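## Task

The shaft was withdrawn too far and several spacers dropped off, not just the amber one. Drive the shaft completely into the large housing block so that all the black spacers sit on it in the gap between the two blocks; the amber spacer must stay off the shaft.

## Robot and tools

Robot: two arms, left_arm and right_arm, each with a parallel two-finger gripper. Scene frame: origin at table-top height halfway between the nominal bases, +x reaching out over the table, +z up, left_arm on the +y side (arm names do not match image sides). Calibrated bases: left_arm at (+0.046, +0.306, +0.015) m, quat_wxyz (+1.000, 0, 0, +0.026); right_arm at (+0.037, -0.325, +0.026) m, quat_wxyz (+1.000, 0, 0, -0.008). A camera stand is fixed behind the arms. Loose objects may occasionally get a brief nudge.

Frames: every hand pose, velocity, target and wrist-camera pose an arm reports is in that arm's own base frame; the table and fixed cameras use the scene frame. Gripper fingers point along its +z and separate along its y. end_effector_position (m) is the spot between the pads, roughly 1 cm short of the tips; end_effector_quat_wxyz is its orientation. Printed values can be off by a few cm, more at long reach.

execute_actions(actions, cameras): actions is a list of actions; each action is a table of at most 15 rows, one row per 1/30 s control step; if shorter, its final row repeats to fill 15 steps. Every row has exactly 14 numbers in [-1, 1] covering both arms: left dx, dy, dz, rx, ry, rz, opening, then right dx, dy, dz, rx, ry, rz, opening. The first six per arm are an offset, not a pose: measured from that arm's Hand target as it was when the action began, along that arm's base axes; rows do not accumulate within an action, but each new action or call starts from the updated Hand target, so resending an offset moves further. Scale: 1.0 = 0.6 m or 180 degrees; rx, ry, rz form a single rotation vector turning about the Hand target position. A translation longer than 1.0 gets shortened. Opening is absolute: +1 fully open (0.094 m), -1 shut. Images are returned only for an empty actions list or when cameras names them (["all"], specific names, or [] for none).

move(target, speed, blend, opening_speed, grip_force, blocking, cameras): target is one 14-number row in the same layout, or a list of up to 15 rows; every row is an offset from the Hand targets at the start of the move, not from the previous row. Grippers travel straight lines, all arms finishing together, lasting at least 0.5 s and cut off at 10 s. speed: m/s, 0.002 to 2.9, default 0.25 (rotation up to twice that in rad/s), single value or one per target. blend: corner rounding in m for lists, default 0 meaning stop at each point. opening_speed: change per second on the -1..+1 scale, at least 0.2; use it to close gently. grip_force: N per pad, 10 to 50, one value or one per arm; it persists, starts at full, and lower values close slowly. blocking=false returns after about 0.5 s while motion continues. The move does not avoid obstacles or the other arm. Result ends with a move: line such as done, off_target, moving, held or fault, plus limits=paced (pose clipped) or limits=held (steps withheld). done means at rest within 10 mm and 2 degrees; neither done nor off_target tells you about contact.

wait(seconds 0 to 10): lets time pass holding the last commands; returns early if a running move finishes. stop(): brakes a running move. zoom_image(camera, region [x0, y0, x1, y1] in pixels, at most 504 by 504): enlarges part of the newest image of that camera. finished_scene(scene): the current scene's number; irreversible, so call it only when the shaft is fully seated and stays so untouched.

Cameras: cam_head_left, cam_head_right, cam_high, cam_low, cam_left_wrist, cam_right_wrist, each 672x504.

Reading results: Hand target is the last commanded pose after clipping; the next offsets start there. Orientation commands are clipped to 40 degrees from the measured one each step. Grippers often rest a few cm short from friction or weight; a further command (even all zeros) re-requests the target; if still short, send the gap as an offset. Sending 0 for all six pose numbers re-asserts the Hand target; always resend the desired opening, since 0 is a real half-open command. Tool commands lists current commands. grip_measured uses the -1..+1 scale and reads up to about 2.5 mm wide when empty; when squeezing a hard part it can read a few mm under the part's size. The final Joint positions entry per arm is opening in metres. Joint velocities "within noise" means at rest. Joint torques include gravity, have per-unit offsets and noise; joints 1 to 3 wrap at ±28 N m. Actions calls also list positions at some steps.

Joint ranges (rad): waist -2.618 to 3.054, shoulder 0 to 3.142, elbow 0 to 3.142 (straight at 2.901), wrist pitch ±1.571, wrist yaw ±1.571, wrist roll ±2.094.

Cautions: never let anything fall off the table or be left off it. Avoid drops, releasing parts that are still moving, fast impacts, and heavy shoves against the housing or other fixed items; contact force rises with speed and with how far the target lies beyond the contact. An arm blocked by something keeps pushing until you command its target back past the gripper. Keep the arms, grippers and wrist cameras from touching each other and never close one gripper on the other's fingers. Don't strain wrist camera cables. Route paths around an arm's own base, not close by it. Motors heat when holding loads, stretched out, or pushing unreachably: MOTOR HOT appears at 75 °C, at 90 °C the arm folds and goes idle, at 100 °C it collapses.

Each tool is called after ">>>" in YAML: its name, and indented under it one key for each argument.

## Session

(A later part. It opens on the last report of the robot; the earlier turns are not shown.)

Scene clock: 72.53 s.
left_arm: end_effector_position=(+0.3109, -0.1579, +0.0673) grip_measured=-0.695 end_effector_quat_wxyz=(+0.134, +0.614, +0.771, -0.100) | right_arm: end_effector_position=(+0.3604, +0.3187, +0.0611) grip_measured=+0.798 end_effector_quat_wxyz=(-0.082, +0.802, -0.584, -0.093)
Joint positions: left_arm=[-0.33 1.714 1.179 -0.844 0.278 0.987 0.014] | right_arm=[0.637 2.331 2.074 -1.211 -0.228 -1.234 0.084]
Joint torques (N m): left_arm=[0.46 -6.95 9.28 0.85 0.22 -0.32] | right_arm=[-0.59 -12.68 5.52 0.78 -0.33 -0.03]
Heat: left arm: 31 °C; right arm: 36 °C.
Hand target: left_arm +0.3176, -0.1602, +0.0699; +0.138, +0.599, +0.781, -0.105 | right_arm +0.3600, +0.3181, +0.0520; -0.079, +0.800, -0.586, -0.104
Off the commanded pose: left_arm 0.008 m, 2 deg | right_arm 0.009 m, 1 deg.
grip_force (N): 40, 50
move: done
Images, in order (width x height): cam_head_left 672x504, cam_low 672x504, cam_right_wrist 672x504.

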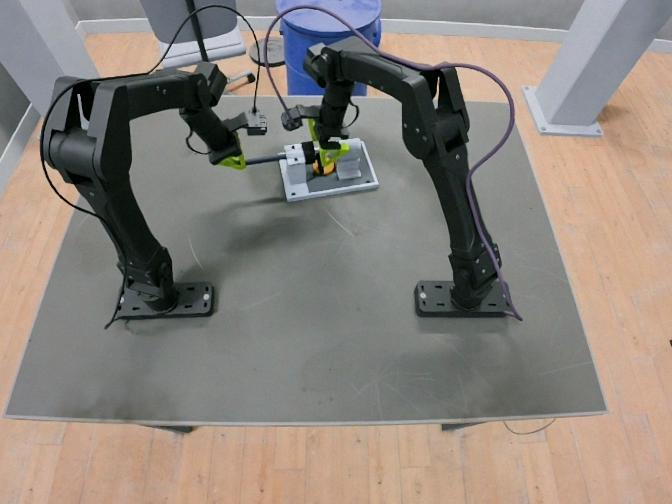

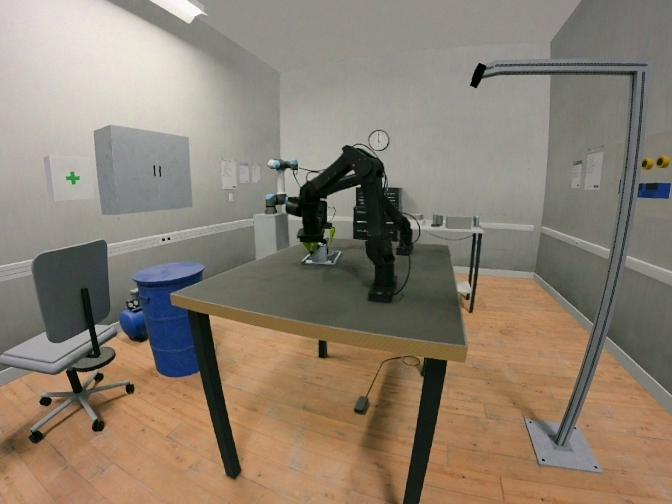

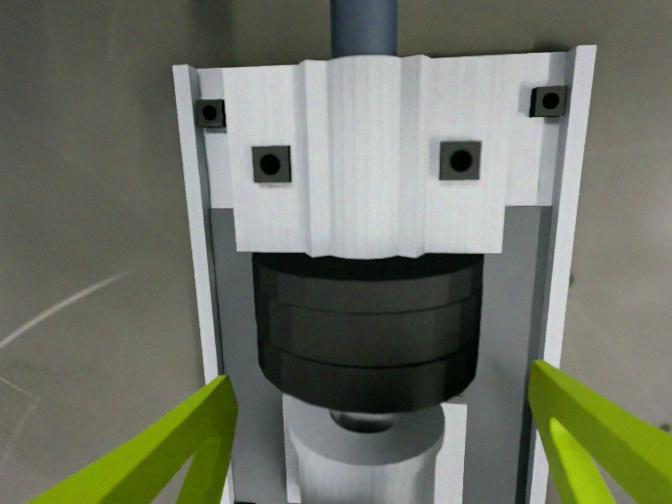

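>>> move:
  target:
    - [0,0,0,0,0,0,-1, -0.0075,-0.0022,-0.065,0,0,0,0.7]
  speed: 0.1
  cameras: ["cam_right_wrist", "cam_head_left", "cam_high"]

>>> zoom_image:
  camera: "cam_head_left"
  region: [270, 120, 390, 210]

>>> zoom_image:
  camera: "cam_high"
  region: [245, 235, 425, 335]

Scene clock: 75.13 s.
left_arm: end_effector_position=(+0.3109, -0.1579, +0.0673) grip_measured=-0.695 end_effector_quat_wxyz=(+0.134, +0.614, +0.771, -0.100) | right_arm: end_effector_position=(+0.3571, +0.3163, +0.0245) grip_measured=+0.702 end_effector_quat_wxyz=(-0.081, +0.802, -0.585, -0.094)
Joint positions: left_arm=[-0.33 1.714 1.179 -0.844 0.278 0.987 0.014] | right_arm=[0.637 2.331 1.928 -1.068 -0.228 -1.232 0.08]
Joint torques (N m): left_arm=[0.46 -6.95 9.28 0.86 0.22 -0.31] | right_arm=[-0.34 -12.48 4.89 0.9 -0.33 -0.01]
Heat: left arm: 31 °C; right arm: 36 °C.
Hand target: left_arm +0.3176, -0.1602, +0.0699; +0.138, +0.599, +0.781, -0.105 | right_arm +0.3555, +0.3168, +0.0131; -0.079, +0.799, -0.586, -0.104
Off the commanded pose: left_arm 0.008 m, 2 deg | right_arm 0.012 m, 1 deg.
grip_force (N): 40, 50
move: off_target (right_arm)
Images, in order (width x height): cam_head_left 672x504, cam_high 672x504, cam_right_wrist 672x504.

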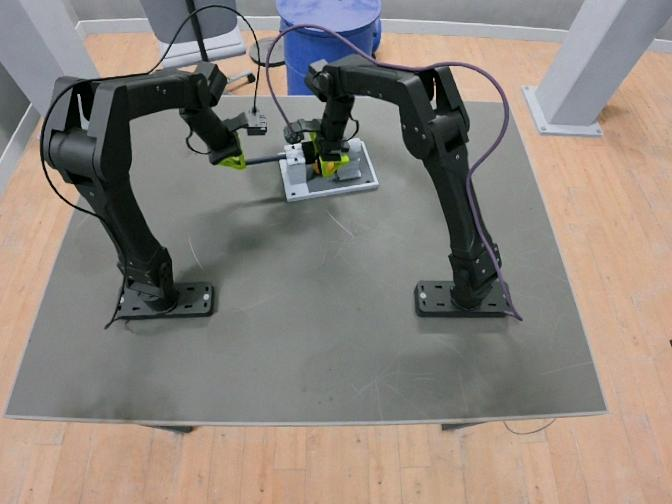

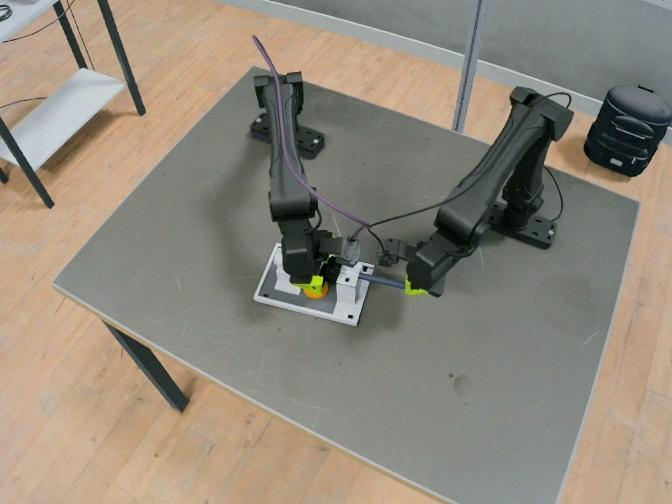

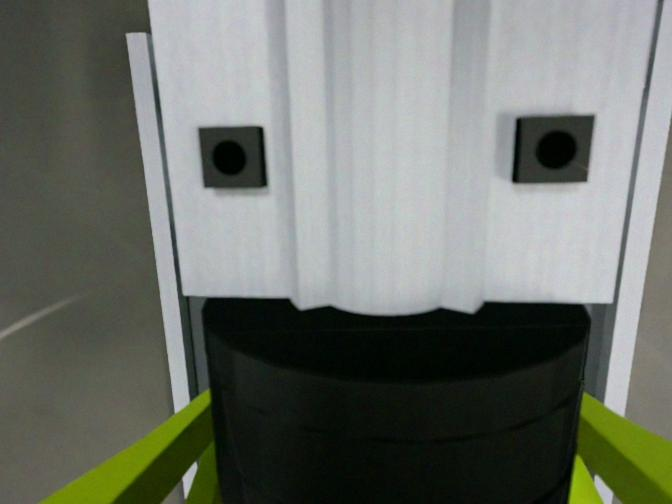

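Scaled by 4.200 from the camera's 672x504 image, which has a finer 960x720 frame.

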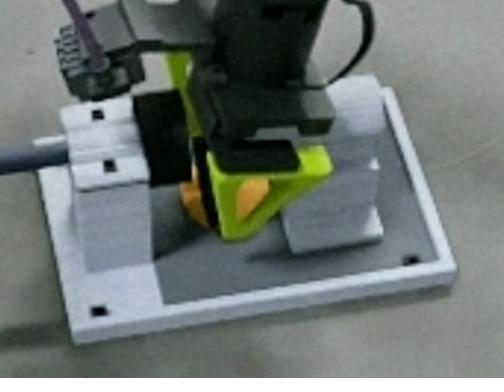

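Scaled by 2.800 from the camera's 672x504 image, which has a finer 960x720 frame.

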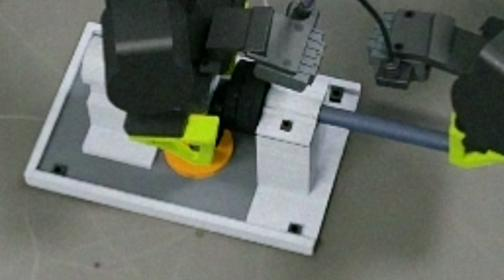

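>>> move:
  target:
    - [0,0,0,0,0,0,-1, 0,0,-0.0135,0,0,0,0.5]
  speed: 0.08
  cameras: ["cam_right_wrist", "cam_head_left"]

>>> zoom_image:
  camera: "cam_head_left"
  region: [270, 120, 390, 210]

Scene clock: 76.47 s.
left_arm: end_effector_position=(+0.3109, -0.1579, +0.0673) grip_measured=-0.695 end_effector_quat_wxyz=(+0.134, +0.614, +0.771, -0.100) | right_arm: end_effector_position=(+0.3590, +0.3177, +0.0237) grip_measured=+0.502 end_effector_quat_wxyz=(-0.086, +0.801, -0.585, -0.093)
Joint positions: left_arm=[-0.33 1.714 1.179 -0.844 0.278 0.987 0.014] | right_arm=[0.637 2.331 1.924 -1.053 -0.228 -1.231 0.071]
Joint torques (N m): left_arm=[0.44 -6.94 9.26 0.86 0.22 -0.31] | right_arm=[-0.32 -11.89 3.7 1.05 -0.32 -0.01]
Heat: left arm: 31 °C; right arm: 36 °C.
Hand target: left_arm +0.3176, -0.1602, +0.0699; +0.138, +0.599, +0.781, -0.105 | right_arm +0.3555, +0.3168, +0.0049; -0.079, +0.799, -0.586, -0.104
Off the commanded pose: left_arm 0.008 m, 2 deg | right_arm 0.019 m, 1 deg.
grip_force (N): 40, 50
move: off_target (right_arm)
Images, in order (width x height): cam_head_left 672x504, cam_right_wrist 672x504.

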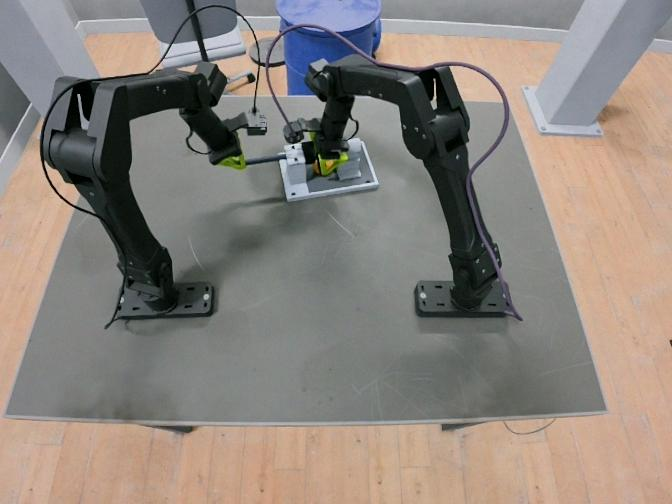

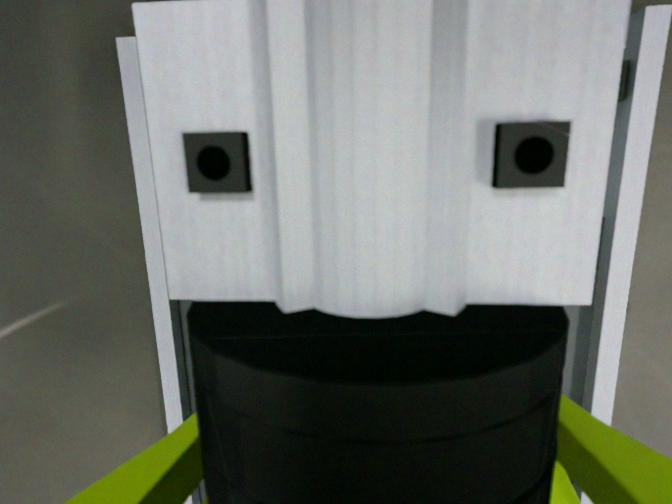

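Scaled by 4.200 from the camera's 672x504 image, which has a finer 960x720 frame.

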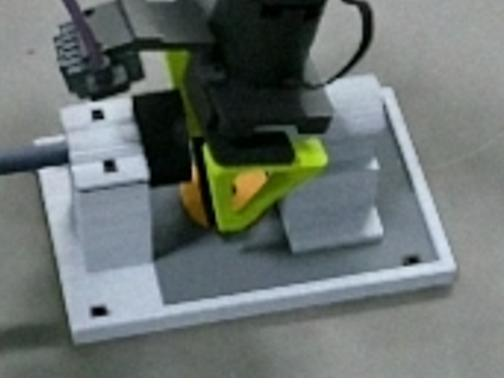

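>>> execute_actions:
  actions: []
  cameras: ["all"]

Scene clock: 78.43 s.
left_arm: end_effector_position=(+0.3109, -0.1579, +0.0673) grip_measured=-0.695 end_effector_quat_wxyz=(+0.134, +0.614, +0.771, -0.100) | right_arm: end_effector_position=(+0.3590, +0.3177, +0.0237) grip_measured=+0.502 end_effector_quat_wxyz=(-0.086, +0.801, -0.585, -0.093)
Joint positions: left_arm=[-0.33 1.714 1.179 -0.844 0.278 0.987 0.014] | right_arm=[0.637 2.331 1.924 -1.053 -0.228 -1.231 0.071]
Joint velocities: within noise
Joint torques (N m): left_arm=[0.47 -6.94 9.26 0.86 0.21 -0.31] | right_arm=[-0.34 -11.9 3.7 1.05 -0.32 -0.02]
Motor temperatures (°C): left_arm=[25 31 31 27 25 23 28] | right_arm=[25 36 29 26 24 25 25]
Heat: left arm: 31 °C; right arm: 36 °C.
Hand target: left_arm +0.3176, -0.1602, +0.0699; +0.138, +0.599, +0.781, -0.105 | right_arm +0.3555, +0.3168, +0.0049; -0.079, +0.799, -0.586, -0.104
Tool commands: left_gripper/opening=-1.0 right_gripper/opening=+0.5
Off the commanded pose: left_arm 0.008 m, 2 deg | right_arm 0.019 m, 1 deg.
grip_force (N): 40, 50

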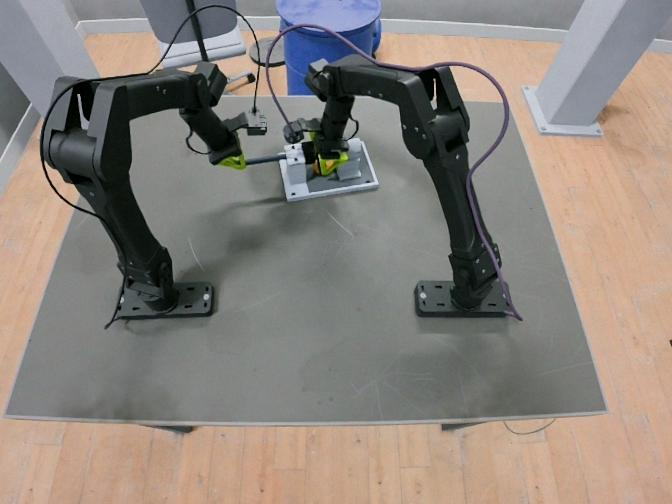

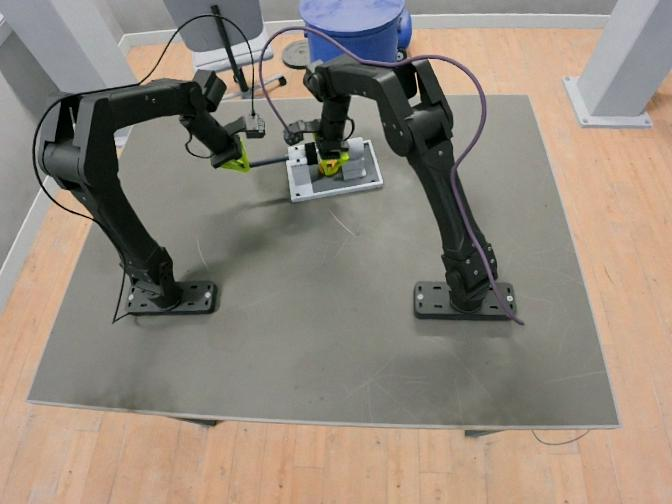

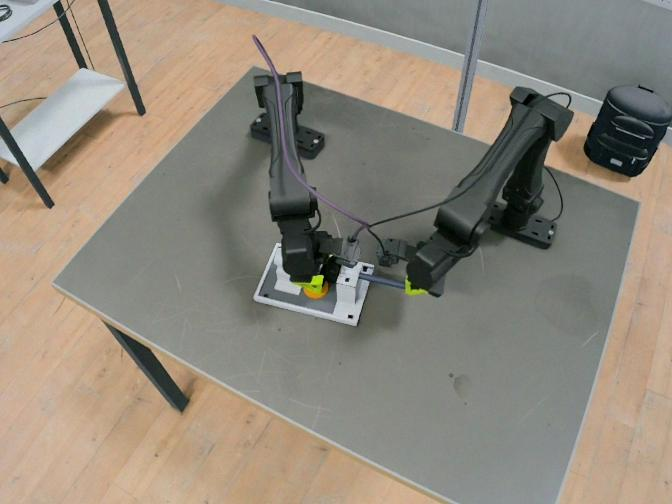

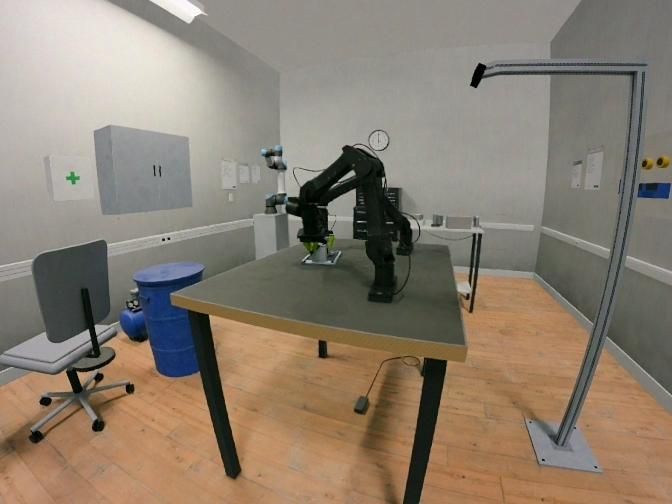

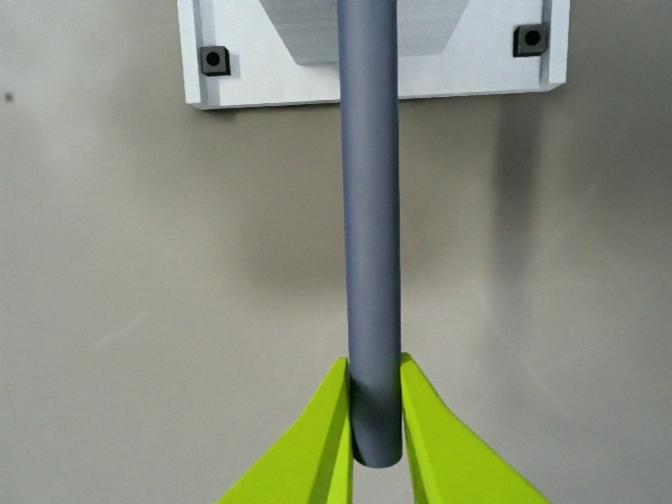

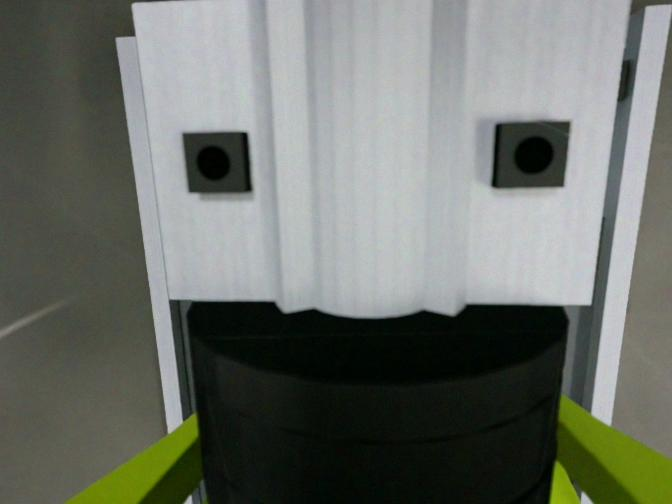

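>>> zoom_image:
  camera: "cam_right_wrist"
  region: [120, 280, 624, 504]

>>> zoom_image:
  camera: "cam_head_left"
  region: [270, 120, 390, 210]

>>> zoom_image:
  camera: "cam_high"
  region: [240, 220, 400, 340]

Scaled by 1.000.

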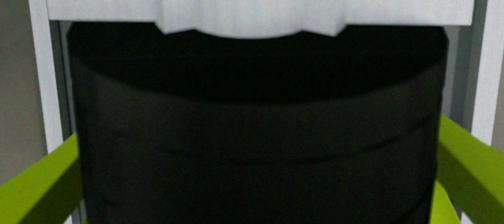

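Scaled by 4.200 from the camera's 672x504 image, which has a finer 960x720 frame.

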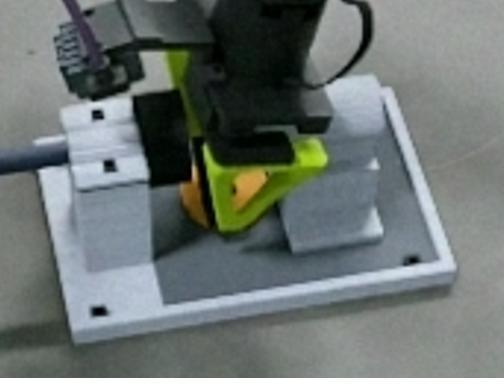

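Scaled by 3.150 from the camera's 672x504 image, which has a finer 960x720 frame.

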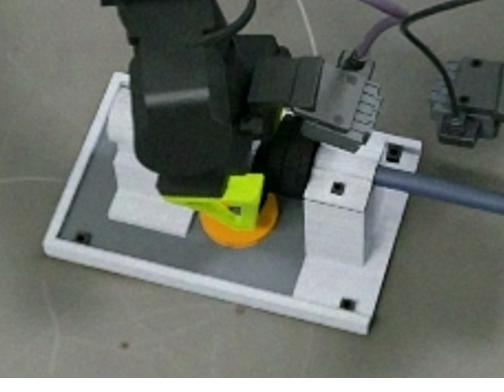

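>>> zoom_image:
  camera: "cam_high"
  region: [270, 240, 350, 300]

>>> zoom_image:
  camera: "cam_low"
  region: [290, 220, 350, 275]

>>> zoom_image:
  camera: "cam_head_right"
  region: [280, 120, 390, 210]

Scaled by 6.300 from the camera's 672x504 image, which has a finer 960x720 frame.

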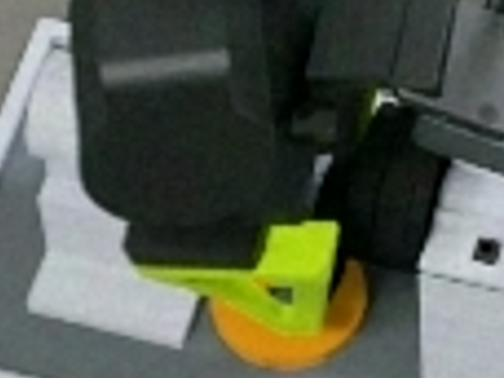

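Scaled by 8.400 from the camera's 672x504 image, which has a finer 960x720 frame.

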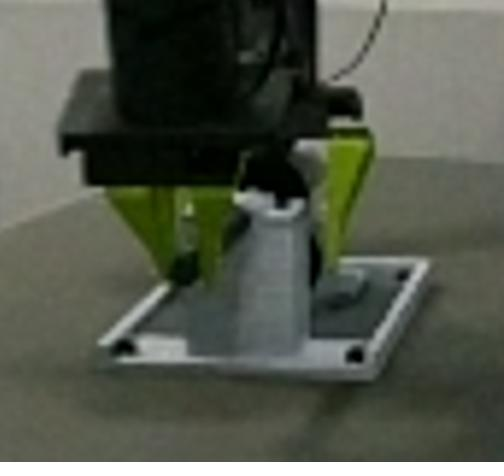

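Scaled by 4.582 from the camera's 672x504 image, which has a finer 960x720 frame.

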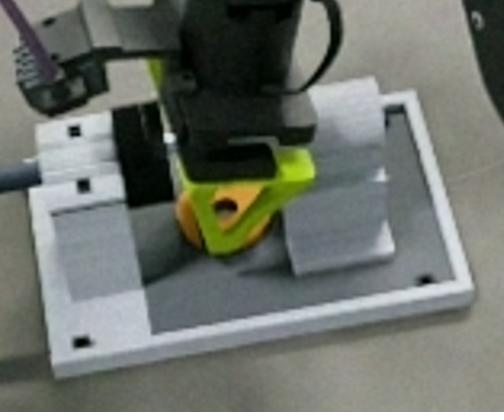

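>>> move:
  target: [0,0,0,0,0,0,-1, 0,0,0,0,0,0,0.2]
  opening_speed: 0.3
  grip_force: [40, 25]
  cameras: ["cam_right_wrist", "cam_head_right"]

Scene clock: 90.73 s.
left_arm: end_effector_position=(+0.3109, -0.1579, +0.0673) grip_measured=-0.695 end_effector_quat_wxyz=(+0.134, +0.614, +0.771, -0.100) | right_arm: end_effector_position=(+0.3656, +0.3226, +0.0248) grip_measured=+0.202 end_effector_quat_wxyz=(-0.102, +0.802, -0.582, -0.088)
Joint positions: left_arm=[-0.33 1.714 1.179 -0.844 0.278 0.987 0.014] | right_arm=[0.637 2.331 1.924 -1.019 -0.228 -1.231 0.056]
Joint torques (N m): left_arm=[0.46 -6.95 9.26 0.86 0.22 -0.32] | right_arm=[-0.34 -11.95 3.82 0.76 -0.32 -0.01]
Heat: left arm: 31 °C; right arm: 35 °C.
Hand target: left_arm +0.3176, -0.1602, +0.0699; +0.138, +0.599, +0.781, -0.105 | right_arm +0.3555, +0.3168, +0.0049; -0.079, +0.800, -0.586, -0.104
Off the commanded pose: left_arm 0.008 m, 2 deg | right_arm 0.023 m, 3 deg.
grip_force (N): 40, 25
move: off_target (right_arm)
Images, in order (width x height): cam_head_right 672x504, cam_right_wrist 672x504.

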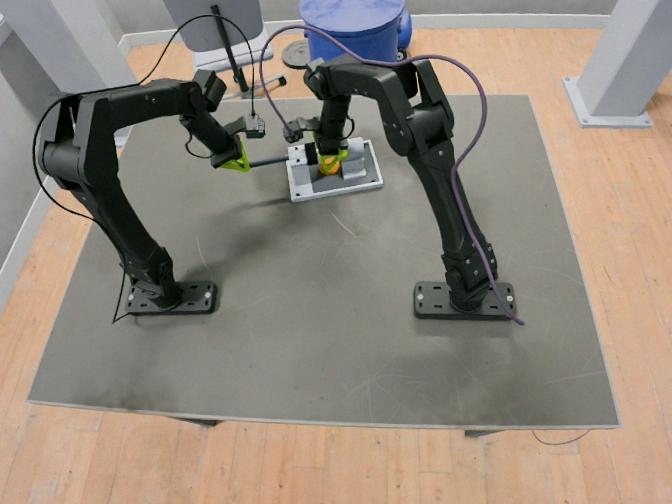

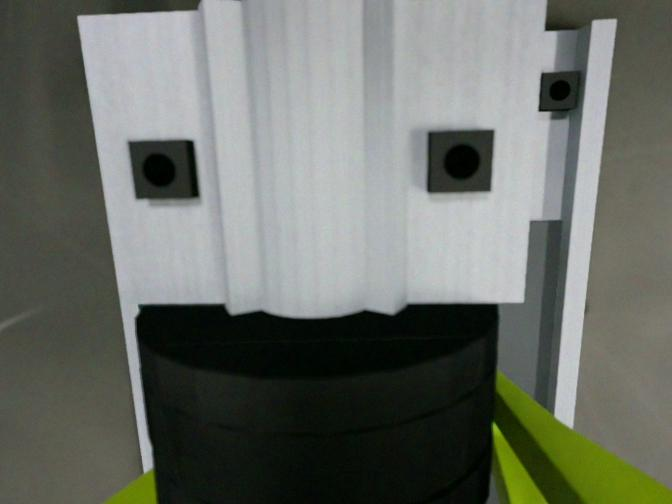

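>>> zoom_image:
  camera: "cam_head_right"
  region: [310, 140, 370, 190]

>>> zoom_image:
  camera: "cam_right_wrist"
  region: [420, 340, 672, 504]

>>> wait:
  seconds: 0.1
  cameras: ["cam_high", "cam_head_left", "cam_low"]

>>> zoom_image:
  camera: "cam_high"
  region: [270, 240, 350, 300]

>>> zoom_image:
  camera: "cam_head_left"
  region: [290, 135, 350, 180]

Scaled by 8.400 from the camera's 672x504 image, which has a finer 960x720 frame.

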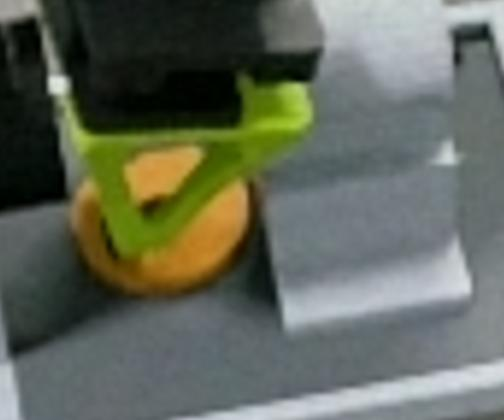

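Scaled by 2.000 from the camera's 672x504 image, which has a finer 960x720 frame.

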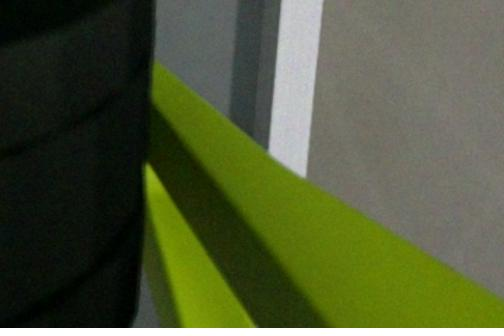

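Scene clock: 93.27 s.
left_arm: end_effector_position=(+0.3109, -0.1579, +0.0673) grip_measured=-0.695 end_effector_quat_wxyz=(+0.134, +0.614, +0.771, -0.100) | right_arm: end_effector_position=(+0.3656, +0.3226, +0.0248) grip_measured=+0.202 end_effector_quat_wxyz=(-0.102, +0.802, -0.582, -0.088)
Joint positions: left_arm=[-0.33 1.714 1.179 -0.844 0.278 0.987 0.014] | right_arm=[0.637 2.331 1.924 -1.019 -0.228 -1.231 0.056]
Joint torques (N m): left_arm=[0.46 -6.95 9.26 0.86 0.22 -0.32] | right_arm=[-0.31 -11.96 3.82 0.75 -0.32 -0.02]
Heat: left arm: 31 °C; right arm: 35 °C.
Hand target: left_arm +0.3176, -0.1602, +0.0699; +0.138, +0.599, +0.781, -0.105 | right_arm +0.3555, +0.3168, +0.0049; -0.079, +0.800, -0.586, -0.104
Tool commands: left_gripper/opening=-1.0 right_gripper/opening=+0.2
Off the commanded pose: left_arm 0.008 m, 2 deg | right_arm 0.023 m, 3 deg.
grip_force (N): 40, 25
wait: 0.10 s; at rest from the start
Images, in order (width x height): cam_head_left 672x504, cam_high 672x504, cam_low 672x504.

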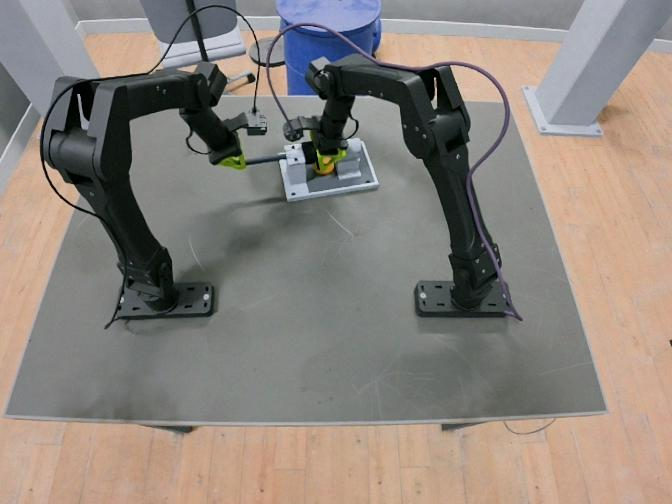

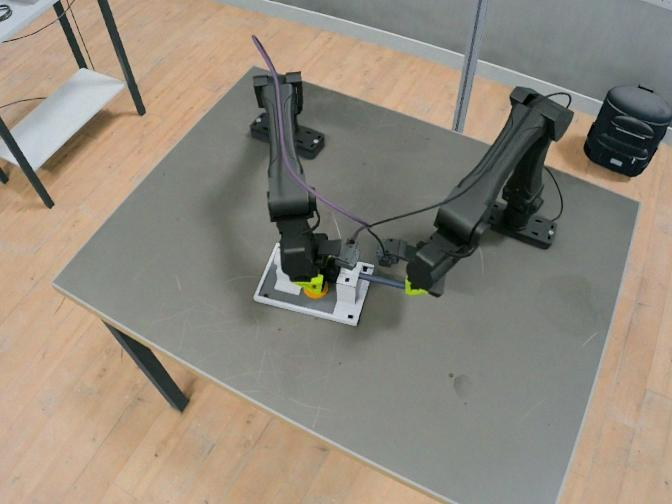

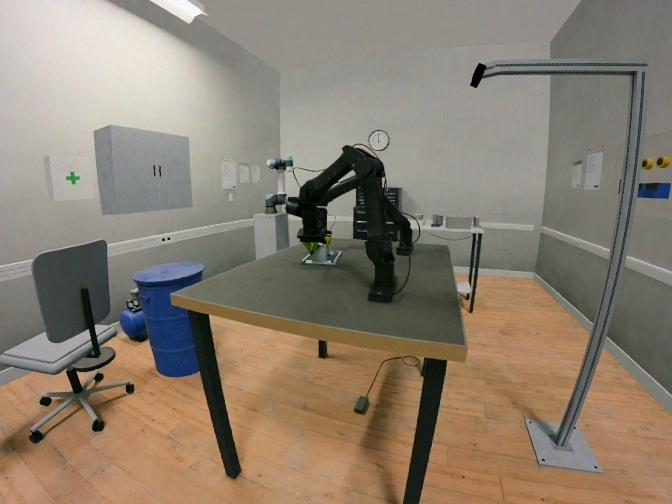

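Scaled by 6.300 from the camera's 672x504 image, which has a finer 960x720 frame.

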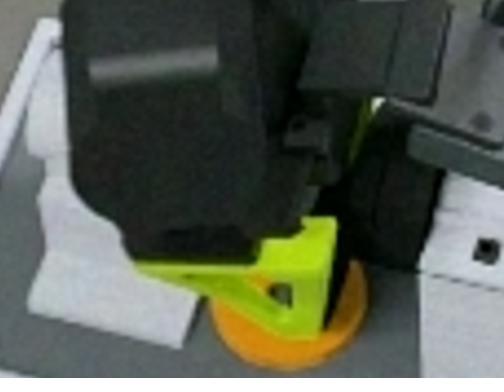

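Scaled by 8.400 from the camera's 672x504 image, which has a finer 960x720 frame.

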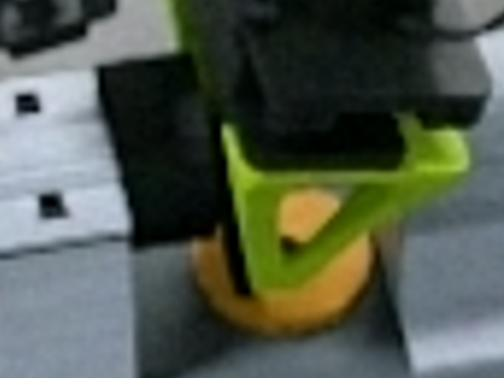

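>>> move:
  target: [0,0,0,0,0,0,-1, 0,0,0,0,0,0,0.15]
  opening_speed: 0.2
  cameras: []

Scene clock: 99.97 s.
left_arm: end_effector_position=(+0.3109, -0.1579, +0.0673) grip_measured=-0.695 end_effector_quat_wxyz=(+0.134, +0.614, +0.771, -0.100) | right_arm: end_effector_position=(+0.3653, +0.3224, +0.0247) grip_measured=+0.158 end_effector_quat_wxyz=(-0.101, +0.802, -0.583, -0.088)
Joint positions: left_arm=[-0.33 1.714 1.179 -0.844 0.278 0.987 0.014] | right_arm=[0.637 2.331 1.924 -1.021 -0.228 -1.231 0.054]
Joint torques (N m): left_arm=[0.47 -6.94 9.26 0.86 0.21 -0.31] | right_arm=[-0.32 -11.95 3.81 0.77 -0.32 -0.02]
Heat: left arm: 31 °C; right arm: 35 °C.
Hand target: left_arm +0.3176, -0.1602, +0.0699; +0.138, +0.599, +0.781, -0.105 | right_arm +0.3555, +0.3168, +0.0049; -0.079, +0.800, -0.586, -0.104
Off the commanded pose: left_arm 0.008 m, 2 deg | right_arm 0.023 m, 3 deg.
grip_force (N): 40, 25
move: off_target (right_arm)
No camera images: "cameras" was empty.

>>> move:
  target: [0,0,0,0,0,0,-1, 0,0,0.0418,0,0,0,0.1]
  speed: 0.04
  cameras: ["cam_right_wrist"]

>>> zoom_image:
  camera: "cam_right_wrist"
  region: [420, 340, 672, 504]

Scene clock: 102.00 s.
left_arm: end_effector_position=(+0.3109, -0.1579, +0.0673) grip_measured=-0.695 end_effector_quat_wxyz=(+0.134, +0.614, +0.771, -0.100) | right_arm: end_effector_position=(+0.3637, +0.3213, +0.0256) grip_measured=+0.148 end_effector_quat_wxyz=(-0.097, +0.802, -0.583, -0.089)
Joint positions: left_arm=[-0.33 1.714 1.179 -0.844 0.278 0.987 0.014] | right_arm=[0.637 2.331 1.929 -1.035 -0.229 -1.231 0.054]
Joint torques (N m): left_arm=[0.47 -6.94 9.28 0.86 0.22 -0.32] | right_arm=[-0.29 -13.87 8.13 0.07 -0.32 -0.01]
Heat: left arm: 31 °C; right arm: 35 °C.
Hand target: left_arm +0.3176, -0.1602, +0.0699; +0.138, +0.599, +0.781, -0.105 | right_arm +0.3555, +0.3168, +0.0300; -0.079, +0.800, -0.586, -0.104
Off the commanded pose: left_arm 0.008 m, 2 deg | right_arm 0.010 m, 3 deg.
grip_force (N): 40, 25
move: off_target (right_arm)
Images, in order (width x height): cam_right_wrist 672x504.

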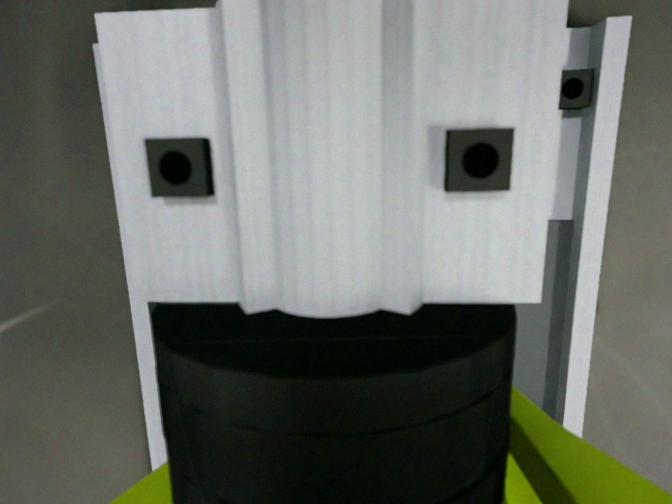

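Scaled by 2.000 from the camera's 672x504 image, which has a finer 960x720 frame.

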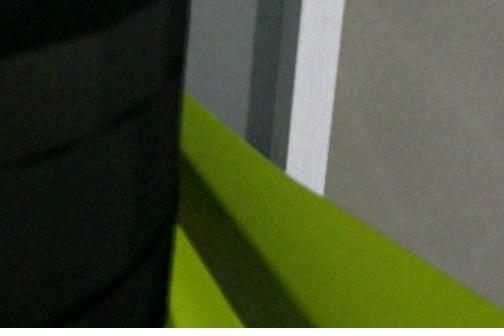

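>>> move:
  target: [0,0,0,0,0,0,-1, 0,0,0.01,0,0,0,0.1]
  speed: 0.04
  cameras: []

>>> move:
  target: [0,0,0,0,0,0,-1, 0,0,0.01,0,0,0,0.1]
  speed: 0.04
  cameras: []

Scene clock: 103.80 s.
left_arm: end_effector_position=(+0.3109, -0.1579, +0.0673) grip_measured=-0.695 end_effector_quat_wxyz=(+0.134, +0.614, +0.771, -0.100) | right_arm: end_effector_position=(+0.3553, +0.3169, +0.0260) grip_measured=+0.148 end_effector_quat_wxyz=(-0.080, +0.801, -0.585, -0.099)
Joint positions: left_arm=[-0.33 1.714 1.179 -0.844 0.278 0.987 0.014] | right_arm=[0.637 2.331 1.933 -1.078 -0.237 -1.231 0.054]
Joint torques (N m): left_arm=[0.44 -6.94 9.26 0.86 0.22 -0.31] | right_arm=[-0.32 -14.17 9.1 0.23 -0.24 -0.02]
Heat: left arm: 31 °C; right arm: 35 °C.
Hand target: left_arm +0.3176, -0.1602, +0.0699; +0.138, +0.599, +0.781, -0.105 | right_arm +0.3556, +0.3169, +0.0361; -0.079, +0.800, -0.586, -0.104
Off the commanded pose: left_arm 0.008 m, 2 deg | right_arm 0.010 m, 1 deg.
grip_force (N): 40, 25
move: done
No camera images: "cameras" was empty.

Scene clock: 104.60 s.
left_arm: end_effector_position=(+0.3109, -0.1579, +0.0673) grip_measured=-0.695 end_effector_quat_wxyz=(+0.134, +0.614, +0.771, -0.100) | right_arm: end_effector_position=(+0.3537, +0.3166, +0.0298) grip_measured=+0.148 end_effector_quat_wxyz=(-0.076, +0.801, -0.585, -0.102)
Joint positions: left_arm=[-0.33 1.714 1.179 -0.844 0.278 0.987 0.014] | right_arm=[0.637 2.331 1.948 -1.101 -0.241 -1.231 0.054]
Joint torques (N m): left_arm=[0.46 -6.94 9.26 0.86 0.21 -0.32] | right_arm=[-0.34 -14.45 9.33 0.21 -0.2 -0.02]
Heat: left arm: 31 °C; right arm: 35 °C.
Hand target: left_arm +0.3176, -0.1602, +0.0699; +0.138, +0.599, +0.781, -0.105 | right_arm +0.3556, +0.3168, +0.0420; -0.079, +0.800, -0.586, -0.104
Off the commanded pose: left_arm 0.008 m, 2 deg | right_arm 0.012 m, 0 deg.
grip_force (N): 40, 25
move: off_target (right_arm)
No camera images: "cameras" was empty.

>>> move:
  target: [0,0,0,0,0,0,-1, 0,0,0.01,0,0,0,0.1]
  speed: 0.04
  cameras: ["cam_head_left", "cam_right_wrist", "cam_high"]

>>> zoom_image:
  camera: "cam_head_left"
  region: [290, 135, 350, 180]

>>> zoom_image:
  camera: "cam_high"
  region: [270, 240, 350, 300]

Scene clock: 106.03 s.
left_arm: end_effector_position=(+0.3109, -0.1579, +0.0673) grip_measured=-0.695 end_effector_quat_wxyz=(+0.134, +0.614, +0.771, -0.100) | right_arm: end_effector_position=(+0.3534, +0.3169, +0.0346) grip_measured=+0.148 end_effector_quat_wxyz=(-0.075, +0.800, -0.585, -0.104)
Joint positions: left_arm=[-0.33 1.714 1.179 -0.844 0.278 0.987 0.014] | right_arm=[0.637 2.331 1.967 -1.124 -0.244 -1.231 0.054]
Joint torques (N m): left_arm=[0.47 -6.95 9.28 0.86 0.22 -0.32] | right_arm=[-0.31 -14.71 9.37 0.21 -0.18 -0.02]
Heat: left arm: 31 °C; right arm: 35 °C.
Hand target: left_arm +0.3176, -0.1602, +0.0699; +0.138, +0.599, +0.781, -0.105 | right_arm +0.3555, +0.3168, +0.0480; -0.079, +0.800, -0.586, -0.104
Off the commanded pose: left_arm 0.008 m, 2 deg | right_arm 0.014 m, 0 deg.
grip_force (N): 40, 25
move: off_target (right_arm)
Images, in order (width x height): cam_head_left 672x504, cam_high 672x504, cam_right_wrist 672x504.

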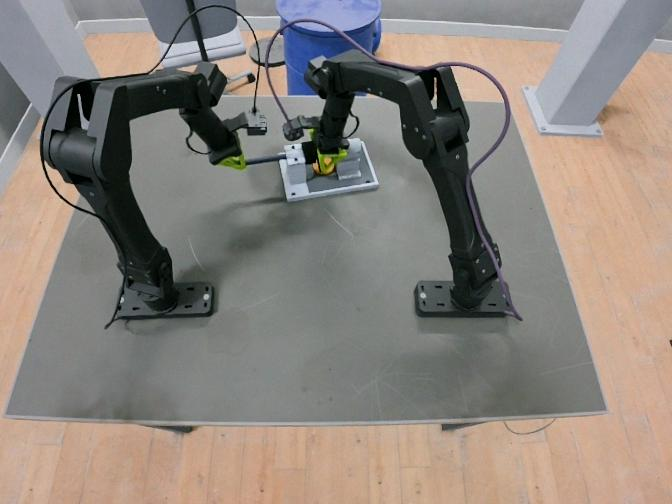

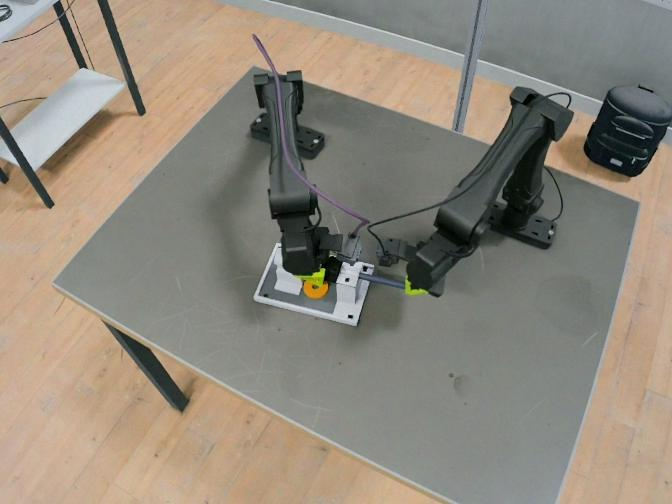

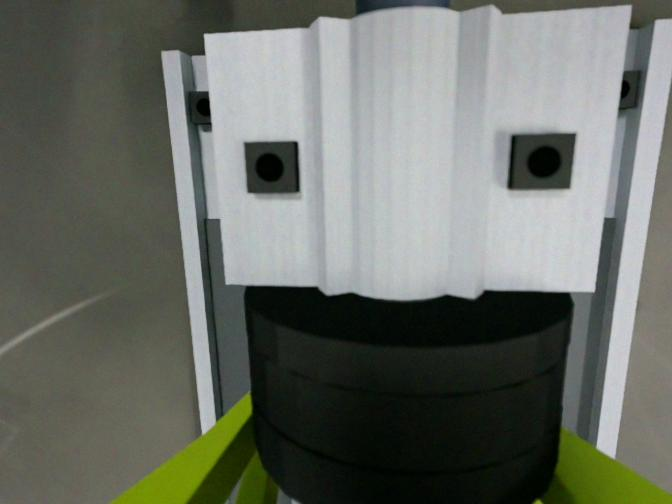

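Scaled by 8.400 from the camera's 672x504 image, which has a finer 960x720 frame.

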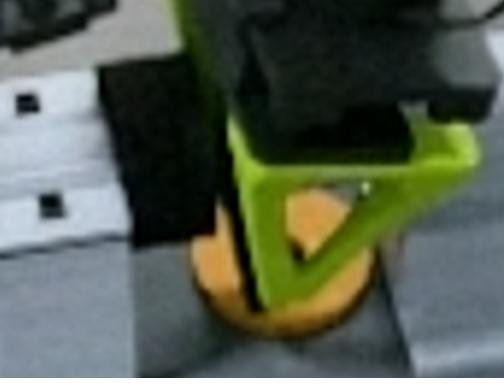

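Scaled by 6.300 from the camera's 672x504 image, which has a finer 960x720 frame.

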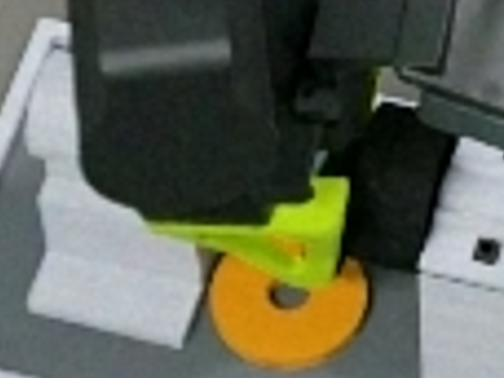

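>>> zoom_image:
  camera: "cam_right_wrist"
  region: [180, 280, 640, 504]

>>> zoom_image:
  camera: "cam_right_wrist"
  region: [220, 390, 380, 504]

>>> zoom_image:
  camera: "cam_right_wrist"
  region: [450, 390, 610, 504]

Scaled by 1.096 from the camera's 672x504 image, which has a finer 960x720 frame.

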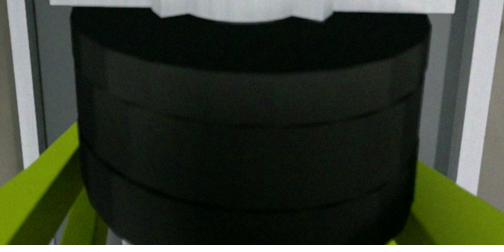

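Scaled by 3.150 from the camera's 672x504 image, which has a finer 960x720 frame.

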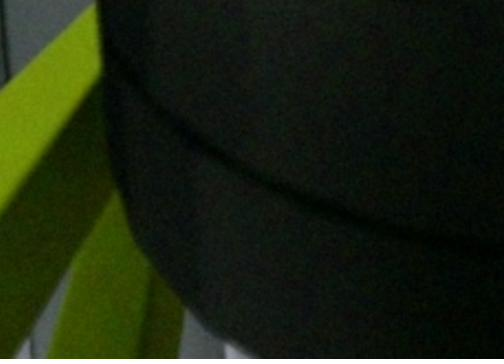

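Scaled by 3.150 from the camera's 672x504 image, which has a finer 960x720 frame.

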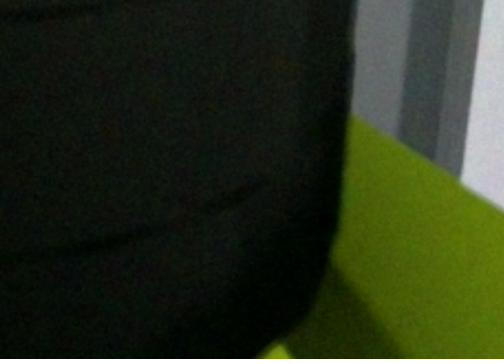

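>>> zoom_image:
  camera: "cam_right_wrist"
  region: [240, 280, 420, 504]

>>> zoom_image:
  camera: "cam_right_wrist"
  region: [400, 280, 580, 504]

Scaled by 2.250 from the camera's 672x504 image, which has a finer 960x720 frame.

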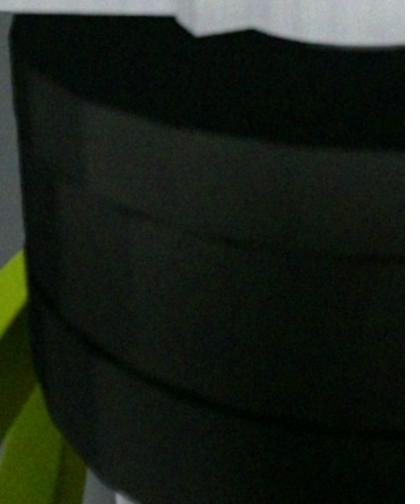

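Scaled by 2.250 from the camera's 672x504 image, which has a finer 960x720 frame.

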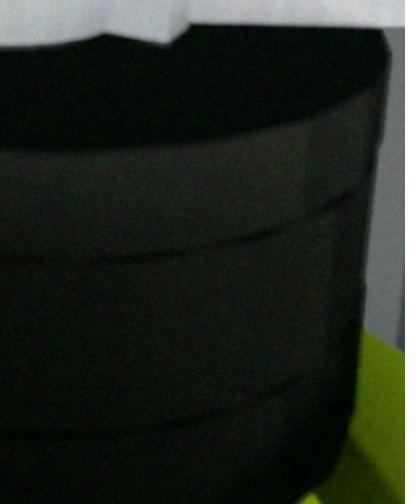

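>>> zoom_image:
  camera: "cam_head_left"
  region: [295, 135, 325, 170]

>>> zoom_image:
  camera: "cam_high"
  region: [310, 250, 350, 290]

Scaled by 14.400 from the camera's 672x504 image, which has a finer 960x720 frame.

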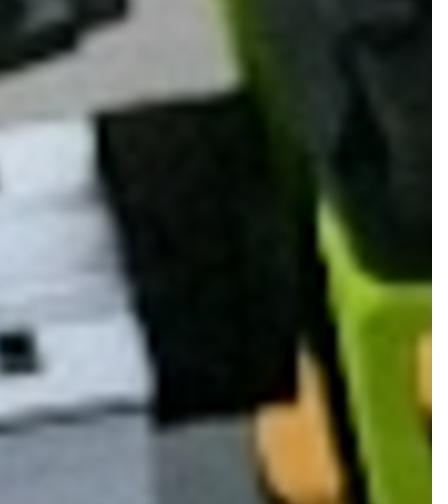

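Scaled by 12.600 from the camera's 672x504 image, which has a finer 960x720 frame.

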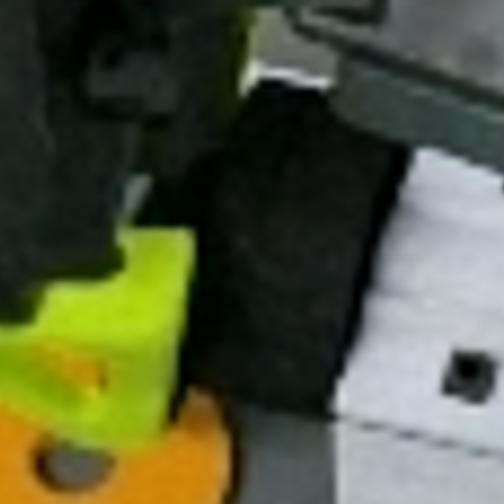

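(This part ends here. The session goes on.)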